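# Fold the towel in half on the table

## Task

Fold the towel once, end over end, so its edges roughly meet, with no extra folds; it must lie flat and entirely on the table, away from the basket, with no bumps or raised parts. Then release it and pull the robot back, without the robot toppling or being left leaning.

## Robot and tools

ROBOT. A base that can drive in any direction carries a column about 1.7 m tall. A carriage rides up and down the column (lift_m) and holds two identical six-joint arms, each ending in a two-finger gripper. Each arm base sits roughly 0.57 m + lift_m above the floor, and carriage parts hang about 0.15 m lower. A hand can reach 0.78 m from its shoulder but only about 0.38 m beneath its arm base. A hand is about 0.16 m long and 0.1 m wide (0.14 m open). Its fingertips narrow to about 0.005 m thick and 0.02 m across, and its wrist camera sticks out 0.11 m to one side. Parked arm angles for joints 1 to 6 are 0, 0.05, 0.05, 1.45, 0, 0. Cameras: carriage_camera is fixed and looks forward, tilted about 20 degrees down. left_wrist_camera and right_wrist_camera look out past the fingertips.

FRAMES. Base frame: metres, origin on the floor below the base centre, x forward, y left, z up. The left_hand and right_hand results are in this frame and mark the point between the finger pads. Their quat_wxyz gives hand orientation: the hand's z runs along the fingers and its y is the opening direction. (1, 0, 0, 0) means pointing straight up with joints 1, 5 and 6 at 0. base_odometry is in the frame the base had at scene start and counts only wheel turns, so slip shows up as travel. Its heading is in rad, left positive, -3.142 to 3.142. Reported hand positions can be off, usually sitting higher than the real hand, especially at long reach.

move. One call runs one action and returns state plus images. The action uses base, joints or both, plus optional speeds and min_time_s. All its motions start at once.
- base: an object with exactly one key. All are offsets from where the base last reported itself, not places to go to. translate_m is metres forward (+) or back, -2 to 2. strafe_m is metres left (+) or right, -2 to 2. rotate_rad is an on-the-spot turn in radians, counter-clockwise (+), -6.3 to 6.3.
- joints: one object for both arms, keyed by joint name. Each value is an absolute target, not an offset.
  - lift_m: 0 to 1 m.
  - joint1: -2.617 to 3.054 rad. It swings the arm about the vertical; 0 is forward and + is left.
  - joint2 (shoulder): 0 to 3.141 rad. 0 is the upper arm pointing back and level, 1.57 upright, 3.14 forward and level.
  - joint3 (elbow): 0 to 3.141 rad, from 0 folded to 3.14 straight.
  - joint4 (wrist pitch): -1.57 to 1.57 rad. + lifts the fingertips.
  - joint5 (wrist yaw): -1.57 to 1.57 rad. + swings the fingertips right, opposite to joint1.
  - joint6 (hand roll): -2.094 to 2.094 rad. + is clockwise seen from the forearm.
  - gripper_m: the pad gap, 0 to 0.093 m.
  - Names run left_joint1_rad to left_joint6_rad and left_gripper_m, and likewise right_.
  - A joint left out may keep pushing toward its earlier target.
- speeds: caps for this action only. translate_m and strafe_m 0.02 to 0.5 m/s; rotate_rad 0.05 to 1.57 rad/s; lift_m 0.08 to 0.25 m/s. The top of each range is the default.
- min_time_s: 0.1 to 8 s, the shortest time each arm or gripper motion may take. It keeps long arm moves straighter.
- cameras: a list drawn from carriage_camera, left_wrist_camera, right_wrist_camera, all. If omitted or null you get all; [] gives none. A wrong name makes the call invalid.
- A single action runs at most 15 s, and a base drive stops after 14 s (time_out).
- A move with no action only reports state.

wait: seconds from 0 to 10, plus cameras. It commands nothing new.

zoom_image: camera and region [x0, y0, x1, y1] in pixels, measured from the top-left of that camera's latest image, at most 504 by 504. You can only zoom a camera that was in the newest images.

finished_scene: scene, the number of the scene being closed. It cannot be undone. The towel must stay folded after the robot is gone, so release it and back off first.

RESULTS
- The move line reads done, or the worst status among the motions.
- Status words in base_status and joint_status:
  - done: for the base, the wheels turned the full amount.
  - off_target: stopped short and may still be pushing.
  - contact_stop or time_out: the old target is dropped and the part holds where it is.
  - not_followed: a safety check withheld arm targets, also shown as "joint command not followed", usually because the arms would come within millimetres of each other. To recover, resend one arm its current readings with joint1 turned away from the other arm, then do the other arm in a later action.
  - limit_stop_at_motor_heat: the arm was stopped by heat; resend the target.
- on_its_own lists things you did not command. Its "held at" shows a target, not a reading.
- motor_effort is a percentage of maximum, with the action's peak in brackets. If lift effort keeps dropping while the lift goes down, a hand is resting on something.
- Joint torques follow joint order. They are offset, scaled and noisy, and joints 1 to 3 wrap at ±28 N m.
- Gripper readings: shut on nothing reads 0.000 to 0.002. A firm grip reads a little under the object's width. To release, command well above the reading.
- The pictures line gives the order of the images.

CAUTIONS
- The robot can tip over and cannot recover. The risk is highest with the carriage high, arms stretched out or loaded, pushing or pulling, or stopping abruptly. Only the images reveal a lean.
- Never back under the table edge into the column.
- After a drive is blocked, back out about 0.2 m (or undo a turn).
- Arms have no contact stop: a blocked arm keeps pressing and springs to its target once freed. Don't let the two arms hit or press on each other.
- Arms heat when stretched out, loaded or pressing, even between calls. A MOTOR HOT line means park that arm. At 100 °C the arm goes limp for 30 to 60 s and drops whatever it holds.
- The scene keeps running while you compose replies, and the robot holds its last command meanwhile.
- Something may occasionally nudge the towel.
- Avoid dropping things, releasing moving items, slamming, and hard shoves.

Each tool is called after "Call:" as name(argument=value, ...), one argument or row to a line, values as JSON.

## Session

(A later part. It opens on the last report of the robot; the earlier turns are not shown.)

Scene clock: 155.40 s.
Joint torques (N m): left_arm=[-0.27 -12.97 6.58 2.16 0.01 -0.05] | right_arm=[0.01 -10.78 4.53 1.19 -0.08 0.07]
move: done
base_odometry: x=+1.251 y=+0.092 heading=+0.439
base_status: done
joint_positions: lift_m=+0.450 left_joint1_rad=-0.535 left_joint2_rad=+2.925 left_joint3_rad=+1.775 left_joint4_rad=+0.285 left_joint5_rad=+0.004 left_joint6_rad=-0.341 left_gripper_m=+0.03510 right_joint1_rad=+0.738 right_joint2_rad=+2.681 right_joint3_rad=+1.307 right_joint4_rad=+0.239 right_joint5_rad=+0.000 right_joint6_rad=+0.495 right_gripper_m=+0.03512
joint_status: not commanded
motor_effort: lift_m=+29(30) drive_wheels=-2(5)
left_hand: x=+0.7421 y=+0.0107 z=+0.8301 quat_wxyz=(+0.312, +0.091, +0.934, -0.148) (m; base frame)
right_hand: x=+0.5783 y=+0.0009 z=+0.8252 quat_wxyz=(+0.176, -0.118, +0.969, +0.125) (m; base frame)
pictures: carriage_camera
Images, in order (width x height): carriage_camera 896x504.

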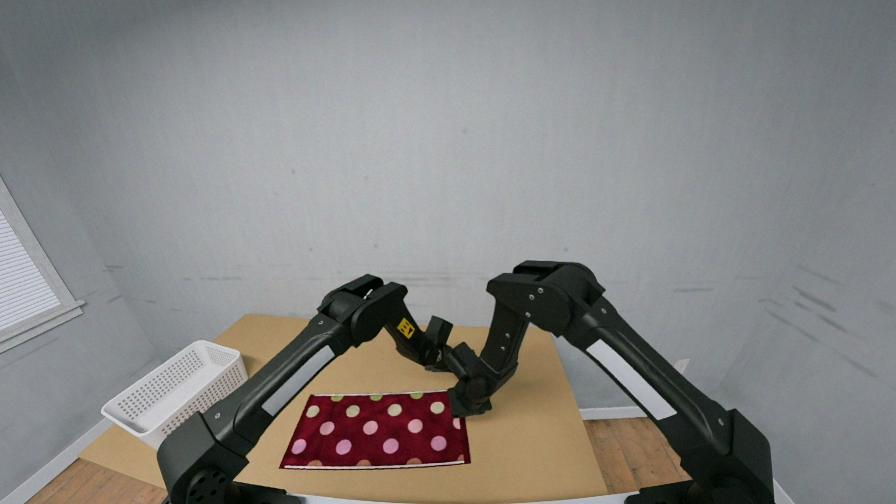

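Call:
move(
  base={"rotate_rad": 0.035},
  joints={"left_joint1_rad":-0.382,"left_joint2_rad":3.02,"left_joint3_rad":1.985,"left_joint4_rad":0.155,"left_joint6_rad":-0.3,"right_joint1_rad":0.789,"right_joint2_rad":2.875,"right_joint3_rad":1.742,"right_joint4_rad":0.077,"right_joint6_rad":0.6},
  min_time_s=2,
  cameras=[],
)

Call:
move(
  base={"strafe_m": -0.16},
)

Scene clock: 164.83 s.
Joint torques (N m): left_arm=[0.54 -12.04 8.62 2.03 0.01 0.16] | right_arm=[0.87 -10.91 7.34 1.3 -0.05 0.11]
move: done
base_odometry: x=+1.251 y=+0.092 heading=+0.473
base_status: done
joint_positions: lift_m=+0.450 left_joint1_rad=-0.389 left_joint2_rad=+2.982 left_joint3_rad=+1.960 left_joint4_rad=+0.174 left_joint5_rad=+0.004 left_joint6_rad=-0.310 left_gripper_m=+0.03510 right_joint1_rad=+0.780 right_joint2_rad=+2.843 right_joint3_rad=+1.717 right_joint4_rad=+0.090 right_joint5_rad=+0.000 right_joint6_rad=+0.593 right_gripper_m=+0.03512
joint_status: all done
motor_effort: lift_m=+29(30) drive_wheels=-4(6)
left_hand: x=+0.8080 y=+0.0766 z=+0.8389 quat_wxyz=(+0.331, +0.038, +0.935, -0.123) (m; base frame)
right_hand: x=+0.6290 y=+0.0786 z=+0.8301 quat_wxyz=(+0.204, -0.090, +0.960, +0.167) (m; base frame)
pictures: none
No camera images: "cameras" was empty.

Scene clock: 166.73 s.
Joint torques (N m): left_arm=[0.44 -11.74 8.44 2.06 0.03 0.14] | right_arm=[0.59 -10.89 7.19 1.3 -0.05 0.08]
move: done
base_odometry: x=+1.324 y=-0.050 heading=+0.474
base_status: done
joint_positions: lift_m=+0.450 left_joint1_rad=-0.388 left_joint2_rad=+2.982 left_joint3_rad=+1.960 left_joint4_rad=+0.166 left_joint5_rad=+0.004 left_joint6_rad=-0.309 left_gripper_m=+0.03510 right_joint1_rad=+0.782 right_joint2_rad=+2.843 right_joint3_rad=+1.719 right_joint4_rad=+0.083 right_joint5_rad=+0.001 right_joint6_rad=+0.594 right_gripper_m=+0.03512
joint_status: not commanded
motor_effort: lift_m=+29(30) drive_wheels=-6(9)
left_hand: x=+0.8073 y=+0.0776 z=+0.8380 quat_wxyz=(+0.328, +0.037, +0.936, -0.121) (m; base frame)
right_hand: x=+0.6277 y=+0.0790 z=+0.8298 quat_wxyz=(+0.202, -0.091, +0.961, +0.166) (m; base frame)
pictures: carriage_camera, left_wrist_camera, right_wrist_camera
Images, in order (width x height): carriage_camera 896x504, left_wrist_camera 896x504, right_wrist_camera 896x504.

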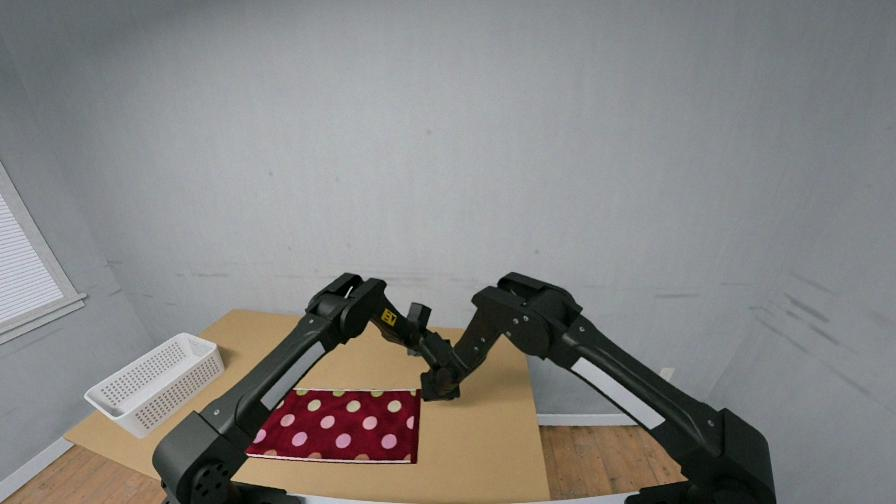

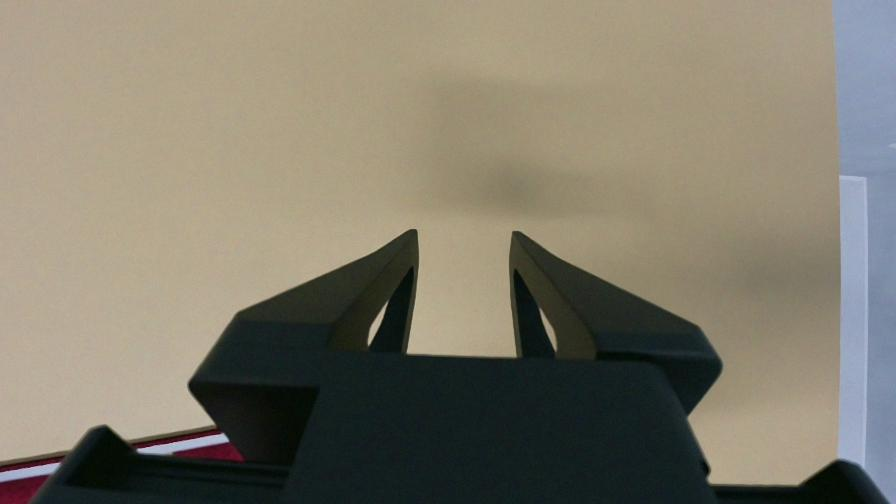

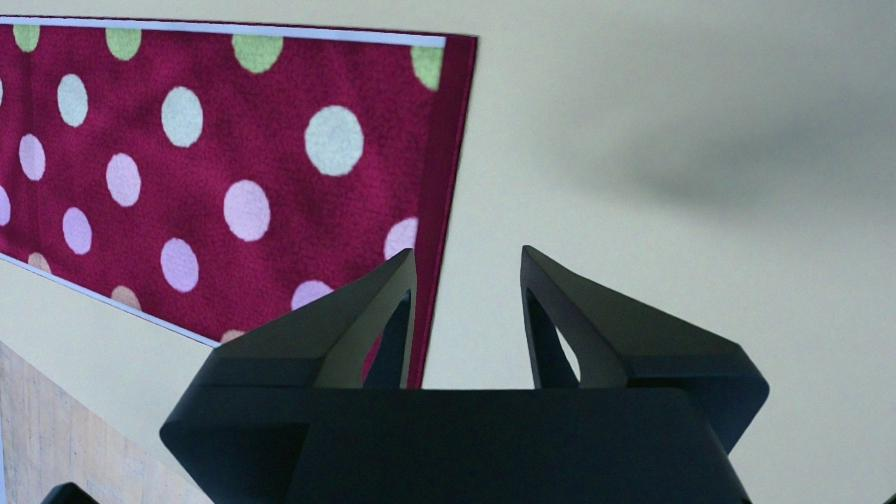

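Call:
move(
  joints={"lift_m":0.4},
)

Scene clock: 170.20 s.
Joint torques (N m): left_arm=[0.42 -13.44 7.69 2.08 0.02 0.15] | right_arm=[0.61 -12.25 6.45 1.33 -0.07 0.08]
move: done
base_odometry: x=+1.324 y=-0.050 heading=+0.474
base_status: not commanded
joint_positions: lift_m=+0.400 left_joint1_rad=-0.387 left_joint2_rad=+3.003 left_joint3_rad=+1.971 left_joint4_rad=+0.157 left_joint5_rad=+0.004 left_joint6_rad=-0.309 left_gripper_m=+0.03510 right_joint1_rad=+0.782 right_joint2_rad=+2.861 right_joint3_rad=+1.726 right_joint4_rad=+0.075 right_joint5_rad=+0.001 right_joint6_rad=+0.594 right_gripper_m=+0.03512
joint_status: all done
motor_effort: lift_m=+29(30) drive_wheels=-6(6)
left_hand: x=+0.8034 y=+0.0797 z=+0.7778 quat_wxyz=(+0.320, +0.037, +0.939, -0.118) (m; base frame)
right_hand: x=+0.6244 y=+0.0757 z=+0.7713 quat_wxyz=(+0.195, -0.091, +0.963, +0.160) (m; base frame)
pictures: carriage_camera, left_wrist_camera, right_wrist_camera
Images, in order (width x height): carriage_camera 896x504, left_wrist_camera 896x504, right_wrist_camera 896x504.

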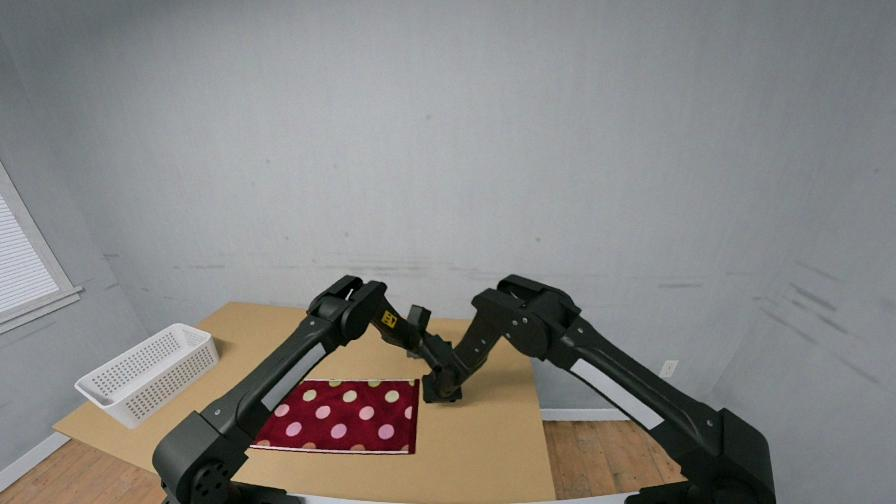

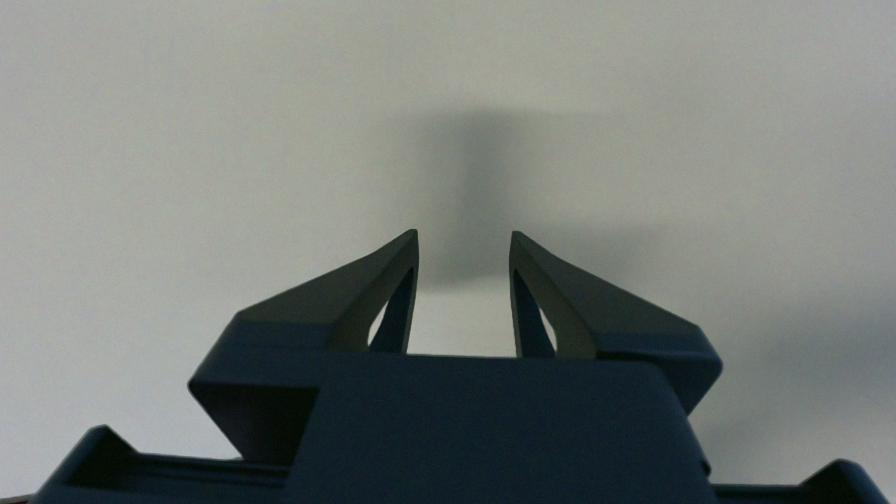

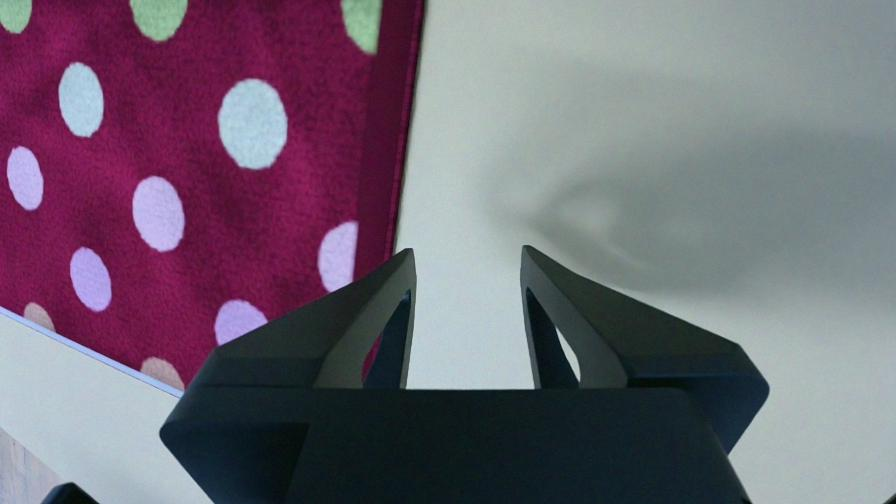

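Call:
move(
  base={"translate_m": -0.1},
  joints={"lift_m":0.43},
  cameras=[],
)

Call:
move(
  base={"strafe_m": 0.034},
  joints={"lift_m":0.385},
)

Scene clock: 178.67 s.
Joint torques (N m): left_arm=[0.2 -13.63 7.21 2.05 0.06 0.15] | right_arm=[0.25 -12.27 6.16 1.33 -0.04 0.08]
move: done
base_odometry: x=+1.235 y=-0.096 heading=+0.474
base_status: done
joint_positions: lift_m=+0.430 left_joint1_rad=-0.386 left_joint2_rad=+3.004 left_joint3_rad=+1.976 left_joint4_rad=+0.166 left_joint5_rad=+0.004 left_joint6_rad=-0.309 left_gripper_m=+0.03510 right_joint1_rad=+0.787 right_joint2_rad=+2.862 right_joint3_rad=+1.731 right_joint4_rad=+0.080 right_joint5_rad=+0.001 right_joint6_rad=+0.594 right_gripper_m=+0.03512
joint_status: all done
motor_effort: lift_m=+30(37) drive_wheels=-2(8)
left_hand: x=+0.8065 y=+0.0795 z=+0.8100 quat_wxyz=(+0.326, +0.037, +0.937, -0.120) (m; base frame)
right_hand: x=+0.6244 y=+0.0793 z=+0.8025 quat_wxyz=(+0.198, -0.093, +0.962, +0.163) (m; base frame)
pictures: none
No camera images: "cameras" was empty.

Scene clock: 179.70 s.
Joint torques (N m): left_arm=[-0.06 -13.53 7.05 2.14 0.04 0.16] | right_arm=[-0.27 -12.51 6.11 1.35 -0.08 0.11]
move: done
base_odometry: x=+1.220 y=-0.066 heading=+0.474
base_status: done
joint_positions: lift_m=+0.385 left_joint1_rad=-0.381 left_joint2_rad=+3.005 left_joint3_rad=+1.976 left_joint4_rad=+0.159 left_joint5_rad=+0.004 left_joint6_rad=-0.309 left_gripper_m=+0.03510 right_joint1_rad=+0.790 right_joint2_rad=+2.864 right_joint3_rad=+1.731 right_joint4_rad=+0.075 right_joint5_rad=+0.001 right_joint6_rad=+0.594 right_gripper_m=+0.03512
joint_status: all done
motor_effort: lift_m=+29(30) drive_wheels=-2(5)
left_hand: x=+0.8062 y=+0.0826 z=+0.7636 quat_wxyz=(+0.323, +0.035, +0.939, -0.118) (m; base frame)
right_hand: x=+0.6220 y=+0.0793 z=+0.7562 quat_wxyz=(+0.195, -0.094, +0.963, +0.161) (m; base frame)
pictures: carriage_camera, left_wrist_camera, right_wrist_camera
Images, in order (width x height): carriage_camera 896x504, left_wrist_camera 896x504, right_wrist_camera 896x504.

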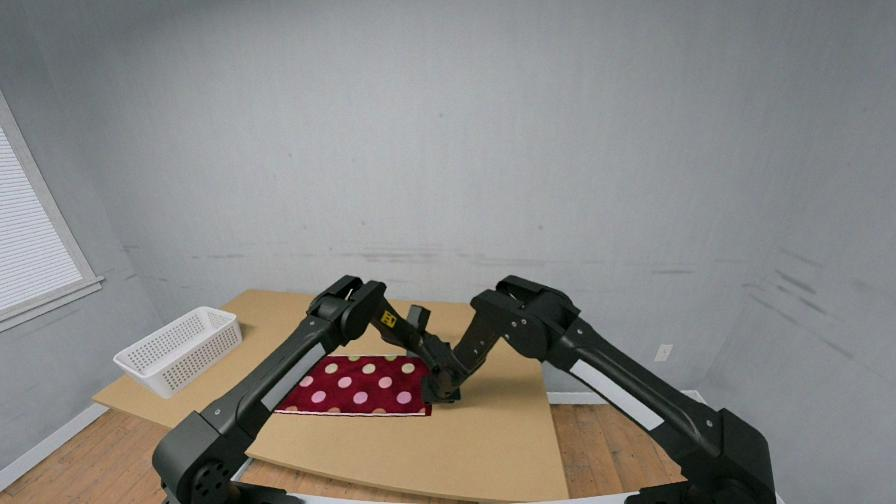

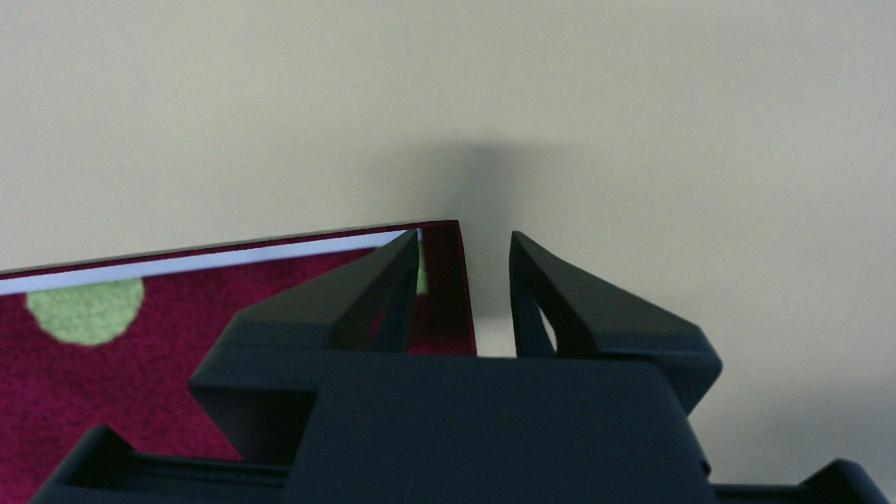

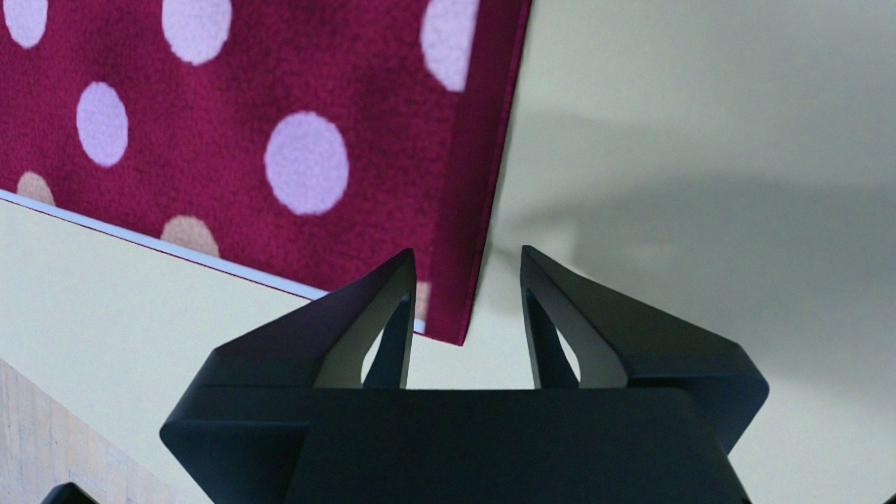

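Call:
move(
  base={"translate_m": -0.012},
  joints={"lift_m":0.367},
  speeds={"lift_m":0.08},
  cameras=["left_wrist_camera","right_wrist_camera"],
)

Call:
move(
  joints={"lift_m":0.357},
  speeds={"lift_m":0.08},
  cameras=["left_wrist_camera","right_wrist_camera"],
)

Scene clock: 183.47 s.
Joint torques (N m): left_arm=[-0.27 -13.57 7.19 2.03 0.03 0.15] | right_arm=[-0.32 -12.46 5.94 1.35 -0.04 0.1]
move: done
base_odometry: x=+1.209 y=-0.071 heading=+0.474
base_status: done
joint_positions: lift_m=+0.367 left_joint1_rad=-0.381 left_joint2_rad=+3.005 left_joint3_rad=+1.976 left_joint4_rad=+0.168 left_joint5_rad=+0.003 left_joint6_rad=-0.308 left_gripper_m=+0.03510 right_joint1_rad=+0.791 right_joint2_rad=+2.864 right_joint3_rad=+1.731 right_joint4_rad=+0.075 right_joint5_rad=+0.001 right_joint6_rad=+0.594 right_gripper_m=+0.03512
joint_status: all done
motor_effort: lift_m=+28(30) drive_wheels=+1(5)
left_hand: x=+0.8078 y=+0.0821 z=+0.7471 quat_wxyz=(+0.327, +0.035, +0.937, -0.119) (m; base frame)
right_hand: x=+0.6217 y=+0.0801 z=+0.7385 quat_wxyz=(+0.196, -0.095, +0.963, +0.162) (m; base frame)
pictures: left_wrist_camera, right_wrist_camera
Images, in order (width x height): left_wrist_camera 896x504, right_wrist_camera 896x504.

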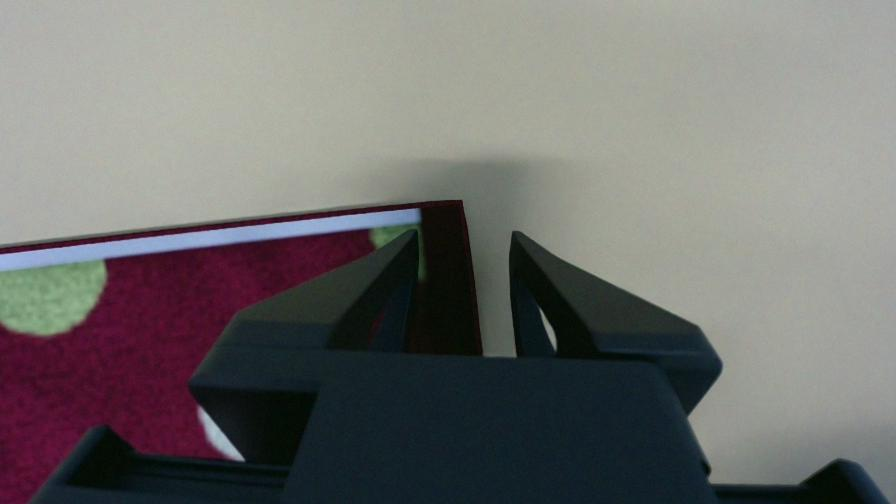

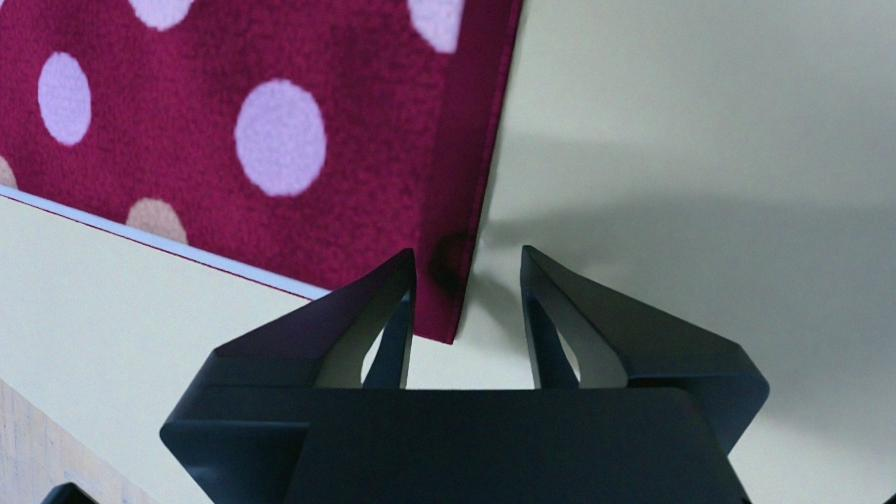

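Scene clock: 184.20 s.
Joint torques (N m): left_arm=[-0.14 -13.57 6.68 1.71 0.05 0.12] | right_arm=[-0.2 -12.56 5.3 1.08 -0.08 0.04]
move: done
base_odometry: x=+1.209 y=-0.071 heading=+0.474
base_status: not commanded
joint_positions: lift_m=+0.357 left_joint1_rad=-0.381 left_joint2_rad=+3.005 left_joint3_rad=+1.982 left_joint4_rad=+0.204 left_joint5_rad=+0.002 left_joint6_rad=-0.306 left_gripper_m=+0.03509 right_joint1_rad=+0.791 right_joint2_rad=+2.863 right_joint3_rad=+1.743 right_joint4_rad=+0.111 right_joint5_rad=+0.003 right_joint6_rad=+0.594 right_gripper_m=+0.03511
joint_status: all done
motor_effort: lift_m=+25(26) drive_wheels=+0(1)
left_hand: x=+0.8160 y=+0.0791 z=+0.7453 quat_wxyz=(+0.345, +0.035, +0.929, -0.124) (m; base frame)
right_hand: x=+0.6308 y=+0.0889 z=+0.7372 quat_wxyz=(+0.214, -0.094, +0.956, +0.176) (m; base frame)
pictures: left_wrist_camera, right_wrist_camera
Images, in order (width x height): left_wrist_camera 896x504, right_wrist_camera 896x504.

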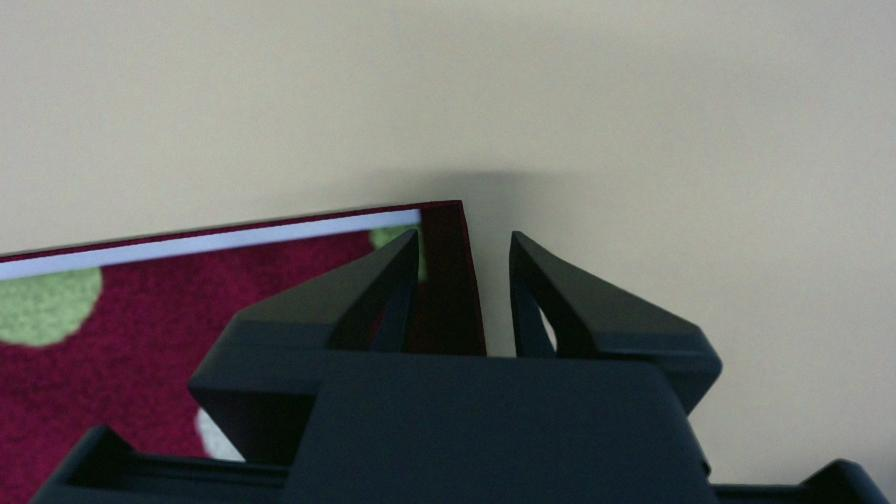

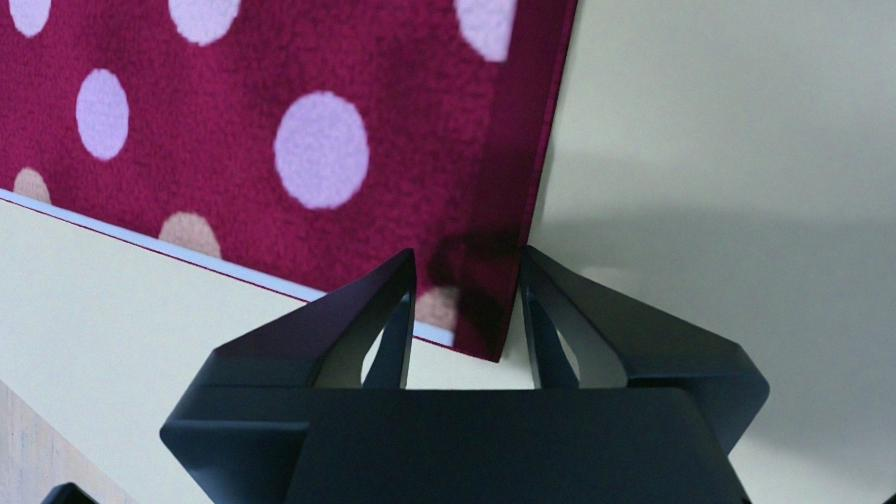

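Call:
move(
  joints={"left_gripper_m":0.0,"right_gripper_m":0.0},
  min_time_s=2,
)

Call:
move(
  joints={"lift_m":0.42},
  speeds={"lift_m":0.08},
)

Scene clock: 189.43 s.
Joint torques (N m): left_arm=[-0.1 -13.67 6.74 1.79 0.06 0.14] | right_arm=[-0.14 -12.46 5.3 1.2 -0.08 0.07]
move: done
base_odometry: x=+1.209 y=-0.071 heading=+0.474
base_status: not commanded
joint_positions: lift_m=+0.357 left_joint1_rad=-0.381 left_joint2_rad=+3.005 left_joint3_rad=+1.982 left_joint4_rad=+0.194 left_joint5_rad=-0.001 left_joint6_rad=-0.306 left_gripper_m=+0.00064 right_joint1_rad=+0.791 right_joint2_rad=+2.863 right_joint3_rad=+1.743 right_joint4_rad=+0.099 right_joint5_rad=+0.003 right_joint6_rad=+0.595 right_gripper_m=+0.00230
joint_status: all done
motor_effort: lift_m=+25(27) drive_wheels=+0(1)
left_hand: x=+0.8146 y=+0.0802 z=+0.7437 quat_wxyz=(+0.342, +0.035, +0.931, -0.122) (m; base frame)
right_hand: x=+0.6291 y=+0.0872 z=+0.7356 quat_wxyz=(+0.210, -0.094, +0.958, +0.173) (m; base frame)
pictures: carriage_camera, left_wrist_camera, right_wrist_camera
Images, in order (width x height): carriage_camera 896x504, left_wrist_camera 896x504, right_wrist_camera 896x504.

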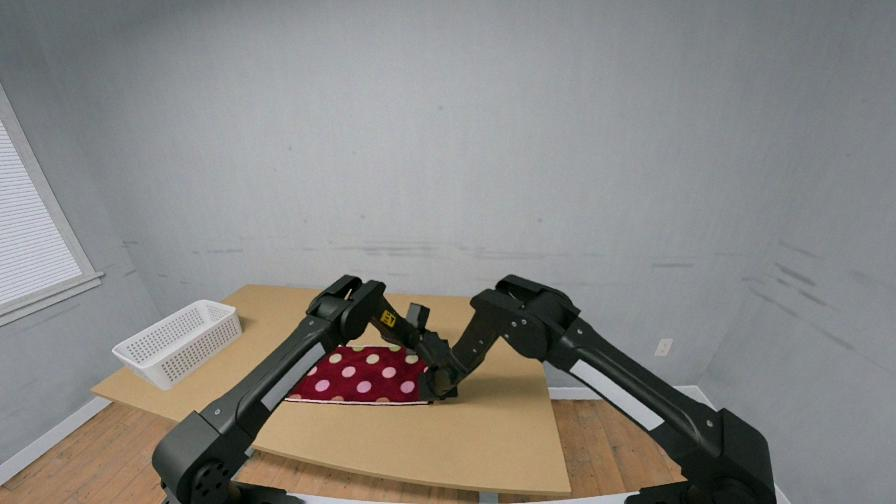

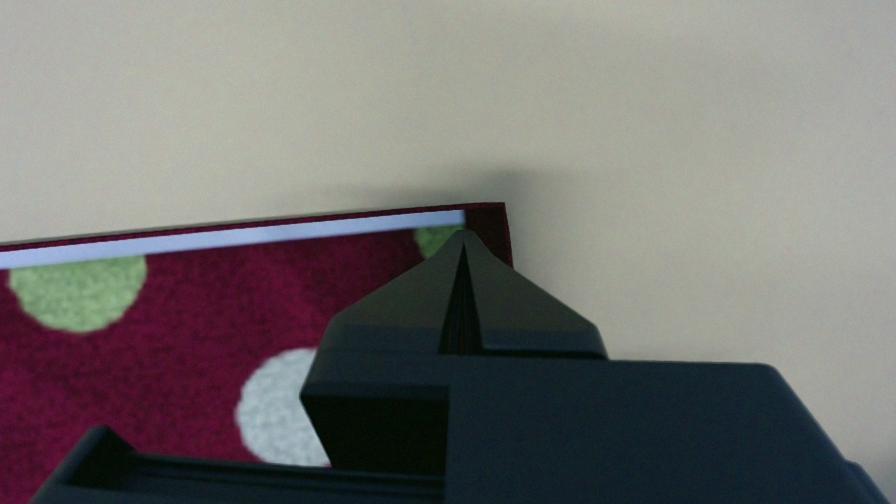

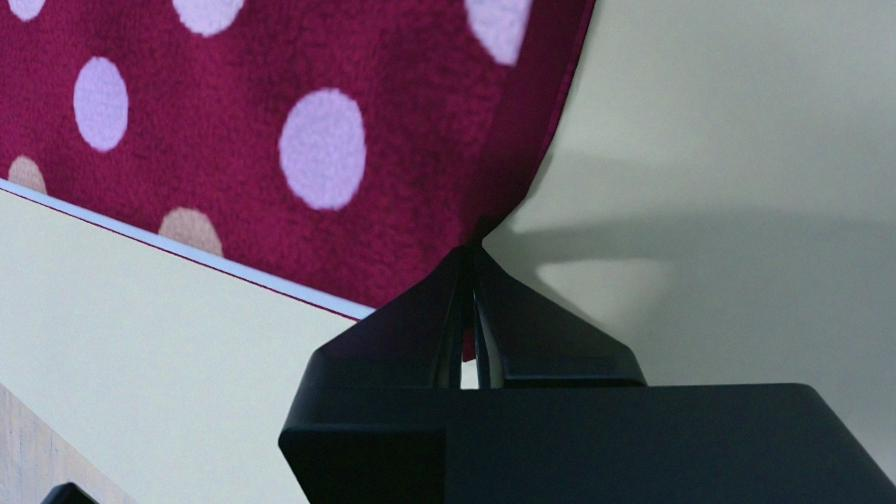

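Scene clock: 190.70 s.
Joint torques (N m): left_arm=[-0.23 -13.68 6.76 2.03 0.07 0.11] | right_arm=[-0.17 -12.44 5.23 1.29 -0.1 0.07]
move: done
base_odometry: x=+1.209 y=-0.071 heading=+0.474
base_status: not commanded
joint_positions: lift_m=+0.420 left_joint1_rad=-0.381 left_joint2_rad=+3.005 left_joint3_rad=+1.982 left_joint4_rad=+0.167 left_joint5_rad=-0.001 left_joint6_rad=-0.306 left_gripper_m=+0.00064 right_joint1_rad=+0.791 right_joint2_rad=+2.863 right_joint3_rad=+1.743 right_joint4_rad=+0.083 right_joint5_rad=+0.003 right_joint6_rad=+0.595 right_gripper_m=+0.00212
joint_status: all done
motor_effort: lift_m=+31(37) drive_wheels=+1(1)
left_hand: x=+0.8098 y=+0.0821 z=+0.8017 quat_wxyz=(+0.329, +0.035, +0.936, -0.117) (m; base frame)
right_hand: x=+0.6267 y=+0.0848 z=+0.7962 quat_wxyz=(+0.204, -0.094, +0.960, +0.168) (m; base frame)
pictures: carriage_camera, left_wrist_camera, right_wrist_camera
Images, in order (width x height): carriage_camera 896x504, left_wrist_camera 896x504, right_wrist_camera 896x504.

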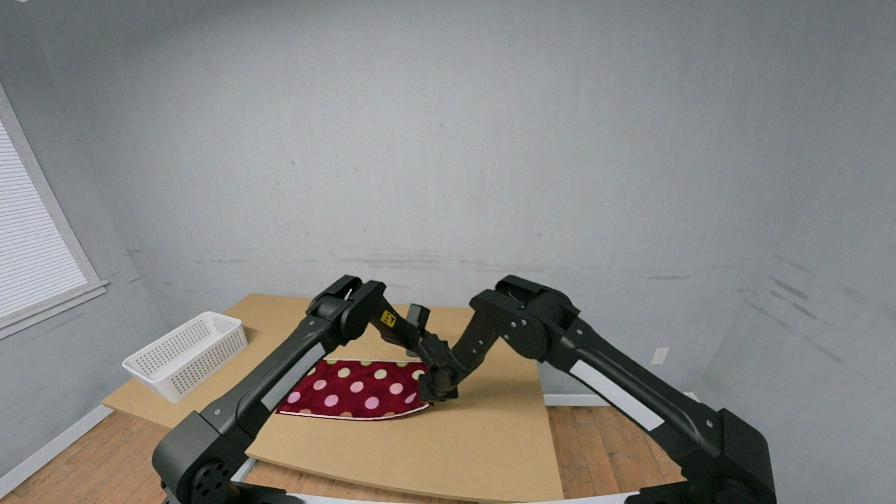

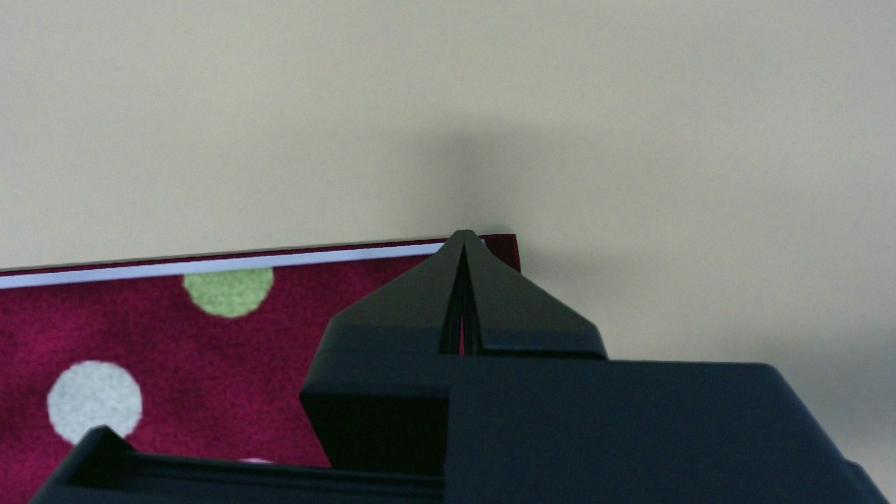

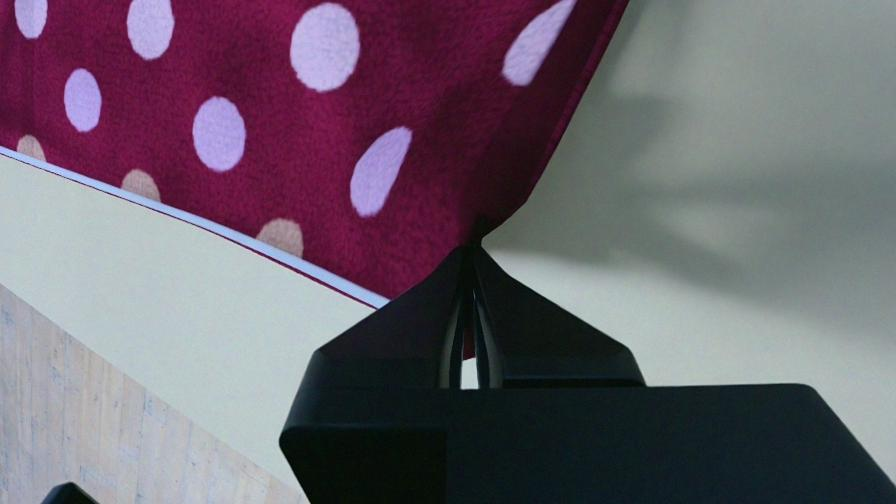

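Call:
move(
  joints={"left_gripper_m":0.045,"left_joint1_rad":-0.4,"left_joint2_rad":3.05},
  cameras=[],
)

Call:
move(
  joints={"lift_m":0.36},
  speeds={"lift_m":0.08},
  cameras=["left_wrist_camera"],
)

Call:
move(
  joints={"left_gripper_m":0.0},
  min_time_s=2,
  cameras=["left_wrist_camera"],
)

Scene clock: 195.53 s.
Joint torques (N m): left_arm=[-0.5 -12.1 6.58 2.01 0.04 0.09] | right_arm=[-0.17 -12.4 5.2 1.28 -0.11 0.1]
move: done
base_odometry: x=+1.209 y=-0.071 heading=+0.474
base_status: not commanded
joint_positions: lift_m=+0.420 left_joint1_rad=-0.395 left_joint2_rad=+3.015 left_joint3_rad=+1.982 left_joint4_rad=+0.167 left_joint5_rad=-0.001 left_joint6_rad=-0.306 left_gripper_m=+0.04491 right_joint1_rad=+0.791 right_joint2_rad=+2.863 right_joint3_rad=+1.743 right_joint4_rad=+0.083 right_joint5_rad=+0.003 right_joint6_rad=+0.595 right_gripper_m=+0.00212
joint_status: all done
motor_effort: lift_m=+31(31) drive_wheels=+0(1)
left_hand: x=+0.8037 y=+0.0757 z=+0.7958 quat_wxyz=(+0.324, +0.042, +0.938, -0.118) (m; base frame)
right_hand: x=+0.6267 y=+0.0848 z=+0.7962 quat_wxyz=(+0.204, -0.094, +0.960, +0.168) (m; base frame)
pictures: none
No camera images: "cameras" was empty.

Scene clock: 196.67 s.
Joint torques (N m): left_arm=[-0.47 -12.48 6.04 1.51 0.11 0.1] | right_arm=[-0.01 -12.38 5.15 1.28 -0.03 0.08]
move: done
base_odometry: x=+1.209 y=-0.071 heading=+0.474
base_status: not commanded
joint_positions: lift_m=+0.360 left_joint1_rad=-0.395 left_joint2_rad=+3.018 left_joint3_rad=+1.990 left_joint4_rad=+0.220 left_joint5_rad=-0.005 left_joint6_rad=-0.303 left_gripper_m=+0.04491 right_joint1_rad=+0.791 right_joint2_rad=+2.863 right_joint3_rad=+1.743 right_joint4_rad=+0.086 right_joint5_rad=+0.003 right_joint6_rad=+0.595 right_gripper_m=+0.00212
joint_status: all done
motor_effort: lift_m=+27(28) drive_wheels=+1(1)
left_hand: x=+0.8146 y=+0.0718 z=+0.7458 quat_wxyz=(+0.350, +0.042, +0.927, -0.125) (m; base frame)
right_hand: x=+0.6272 y=+0.0850 z=+0.7368 quat_wxyz=(+0.205, -0.094, +0.960, +0.168) (m; base frame)
pictures: left_wrist_camera
Images, in order (width x height): left_wrist_camera 896x504.

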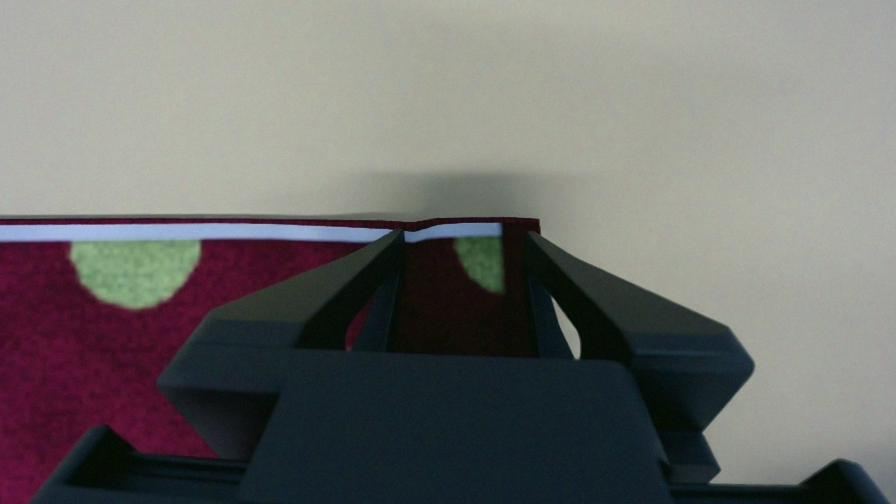

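Scene clock: 198.97 s.
Joint torques (N m): left_arm=[-0.61 -12.51 6.04 1.65 0.21 0.1] | right_arm=[-0.21 -12.48 5.14 1.28 -0.06 0.05]
move: done
base_odometry: x=+1.209 y=-0.071 heading=+0.474
base_status: not commanded
joint_positions: lift_m=+0.360 left_joint1_rad=-0.395 left_joint2_rad=+3.018 left_joint3_rad=+1.990 left_joint4_rad=+0.205 left_joint5_rad=-0.010 left_joint6_rad=-0.303 left_gripper_m=+0.00064 right_joint1_rad=+0.791 right_joint2_rad=+2.863 right_joint3_rad=+1.743 right_joint4_rad=+0.086 right_joint5_rad=+0.003 right_joint6_rad=+0.595 right_gripper_m=+0.00212
joint_status: all done
motor_effort: lift_m=+28(28) drive_wheels=+0(1)
left_hand: x=+0.8126 y=+0.0737 z=+0.7434 quat_wxyz=(+0.345, +0.041, +0.930, -0.120) (m; base frame)
right_hand: x=+0.6272 y=+0.0850 z=+0.7368 quat_wxyz=(+0.205, -0.094, +0.960, +0.168) (m; base frame)
pictures: left_wrist_camera
Images, in order (width x height): left_wrist_camera 896x504.

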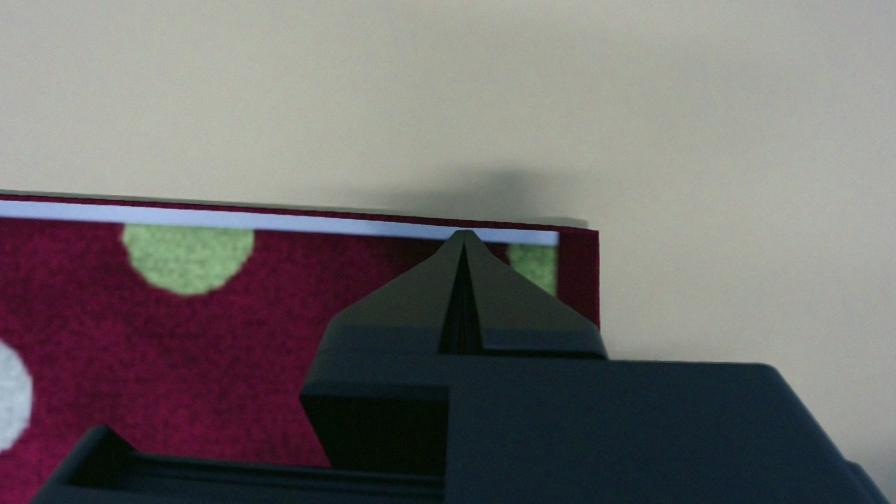

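Call:
move(
  joints={"lift_m":0.42},
  cameras=[],
)

Call:
move(
  joints={"left_gripper_m":0.035,"left_joint1_rad":-0.455,"left_joint2_rad":3.08,"left_joint3_rad":2.3,"left_joint4_rad":-0.318,"left_joint5_rad":0,"left_joint6_rad":-0.4},
  min_time_s=1.5,
  cameras=[],
)

Call:
move(
  joints={"lift_m":0.378},
  speeds={"lift_m":0.08},
)

Scene clock: 205.80 s.
Joint torques (N m): left_arm=[-0.64 -13.16 5.91 2 0.16 0.1] | right_arm=[-0.02 -12.42 5.18 1.3 -0.06 0.09]
move: done
base_odometry: x=+1.209 y=-0.071 heading=+0.474
base_status: not commanded
joint_positions: lift_m=+0.420 left_joint1_rad=-0.395 left_joint2_rad=+3.029 left_joint3_rad=+1.990 left_joint4_rad=+0.169 left_joint5_rad=-0.010 left_joint6_rad=-0.303 left_gripper_m=+0.00064 right_joint1_rad=+0.791 right_joint2_rad=+2.863 right_joint3_rad=+1.743 right_joint4_rad=+0.081 right_joint5_rad=+0.003 right_joint6_rad=+0.595 right_gripper_m=+0.00212
joint_status: all done
motor_effort: lift_m=+31(39) drive_wheels=+0(1)
left_hand: x=+0.8029 y=+0.0777 z=+0.7902 quat_wxyz=(+0.324, +0.041, +0.938, -0.113) (m; base frame)
right_hand: x=+0.6265 y=+0.0843 z=+0.7959 quat_wxyz=(+0.203, -0.094, +0.960, +0.167) (m; base frame)
pictures: none
No camera images: "cameras" was empty.

Scene clock: 207.60 s.
Joint torques (N m): left_arm=[-0.06 -14.57 6.23 2.07 0.06 0.05] | right_arm=[-0.21 -12.46 5.19 1.32 -0.08 0.07]
move: not_followed
base_odometry: x=+1.209 y=-0.071 heading=+0.474
base_status: not commanded
joint_positions: lift_m=+0.420 left_joint1_rad=-0.396 left_joint2_rad=+3.029 left_joint3_rad=+2.001 left_joint4_rad=+0.121 left_joint5_rad=-0.010 left_joint6_rad=-0.304 left_gripper_m=+0.03491 right_joint1_rad=+0.791 right_joint2_rad=+2.863 right_joint3_rad=+1.743 right_joint4_rad=+0.081 right_joint5_rad=+0.003 right_joint6_rad=+0.595 right_gripper_m=+0.00212
joint_status: left_joint1_rad not_followed (moved -0.002 of -0.060); left_joint2_rad not_followed (moved +0.000 of +0.051); left_joint3_rad not_followed (moved +0.011 of +0.310); left_joint4_rad not_followed (moved -0.048 of -0.487); left_joint5_rad not_followed (moved +0.000 of +0.010); left_joint6_rad not_followed (moved -0.002 of -0.097); the others done
motor_effort: lift_m=+31(32) drive_wheels=+0(1)
left_hand: x=+0.7980 y=+0.0785 z=+0.7867 quat_wxyz=(+0.308, +0.042, +0.944, -0.107) (m; base frame)
right_hand: x=+0.6265 y=+0.0843 z=+0.7959 quat_wxyz=(+0.203, -0.094, +0.960, +0.167) (m; base frame)
pictures: none
joint command not followed: on one or more control steps a check withheld the commanded joint targets of the left arm, and it was not sent them on those steps. On the call's last step the targets were still withheld.
cause: the commanded joint targets, or the way to them, would bring a part of the robot too close to another arm (this arm's wrist (the part past joint 4) and the right arm's wrist (the part past joint 4)).
No camera images: "cameras" was empty.

Scene clock: 208.53 s.
Joint torques (N m): left_arm=[-0.24 -14.78 6.45 1.94 0.05 0.03] | right_arm=[-0.14 -12.37 5.19 1.38 -0.07 0.08]
move: done
base_odometry: x=+1.209 y=-0.071 heading=+0.474
base_status: not commanded
joint_positions: lift_m=+0.378 left_joint1_rad=-0.396 left_joint2_rad=+3.029 left_joint3_rad=+2.001 left_joint4_rad=+0.133 left_joint5_rad=-0.010 left_joint6_rad=-0.304 left_gripper_m=+0.03491 right_joint1_rad=+0.791 right_joint2_rad=+2.863 right_joint3_rad=+1.743 right_joint4_rad=+0.074 right_joint5_rad=+0.003 right_joint6_rad=+0.595 right_gripper_m=+0.00212
joint_status: all done
on_its_own: left_joint1_rad still aims at your old target -0.455; left_joint3_rad still aims at your old target +2.300; left_joint4_rad still aims at your old target -0.318; left_joint6_rad still aims at your old target -0.400
motor_effort: lift_m=+28(29) drive_wheels=+1(1)
left_hand: x=+0.8000 y=+0.0777 z=+0.7466 quat_wxyz=(+0.313, +0.042, +0.943, -0.109) (m; base frame)
right_hand: x=+0.6255 y=+0.0833 z=+0.7533 quat_wxyz=(+0.201, -0.094, +0.961, +0.165) (m; base frame)
pictures: carriage_camera, left_wrist_camera, right_wrist_camera
joint command not followed: on one or more control steps a check withheld the commanded joint targets of the left arm, and it was not sent them on those steps. On the call's last step the targets were still withheld.
cause: the commanded joint targets, or the way to them, would bring a part of the robot too close to another arm (this arm's wrist (the part past joint 4) and the right arm's wrist camera).
Images, in order (width x height): carriage_camera 896x504, left_wrist_camera 896x504, right_wrist_camera 896x504.

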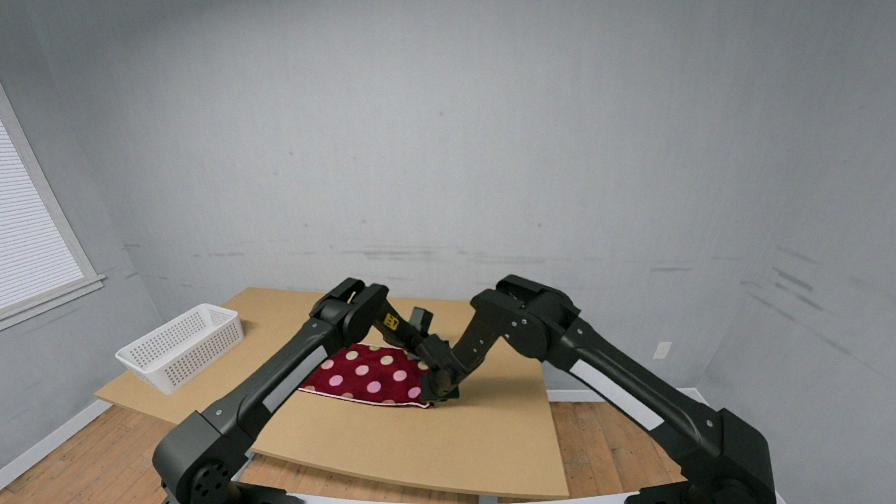

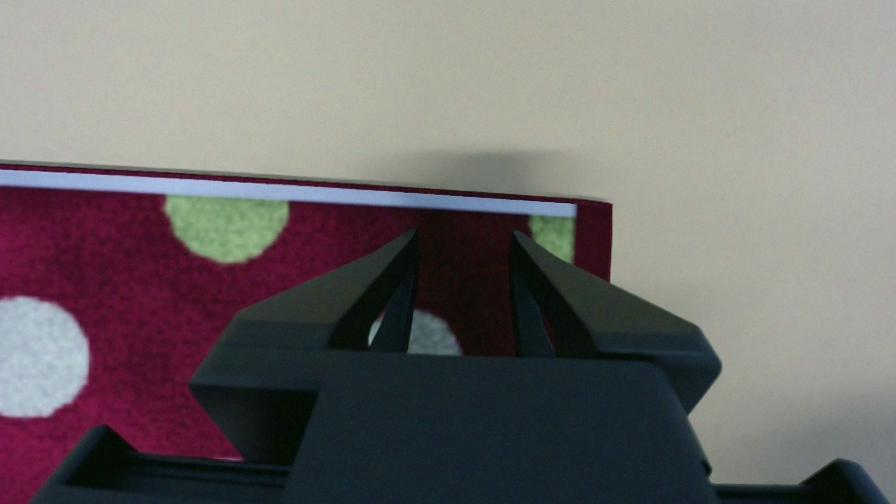

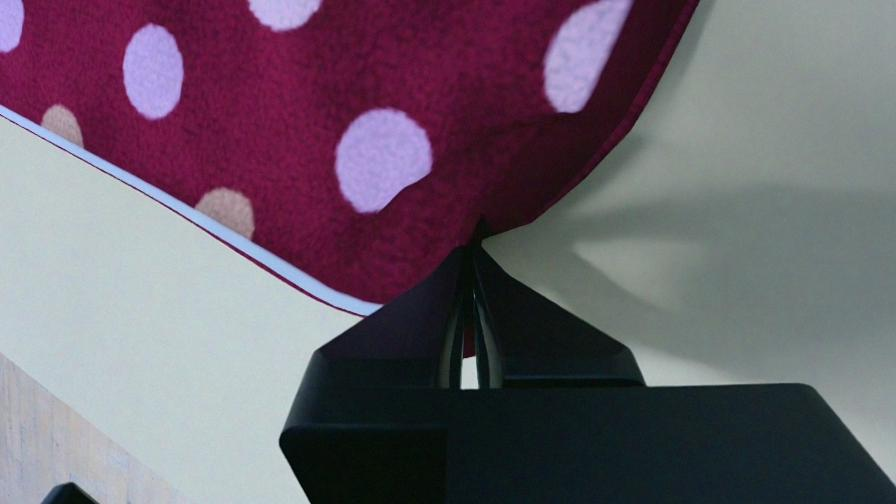

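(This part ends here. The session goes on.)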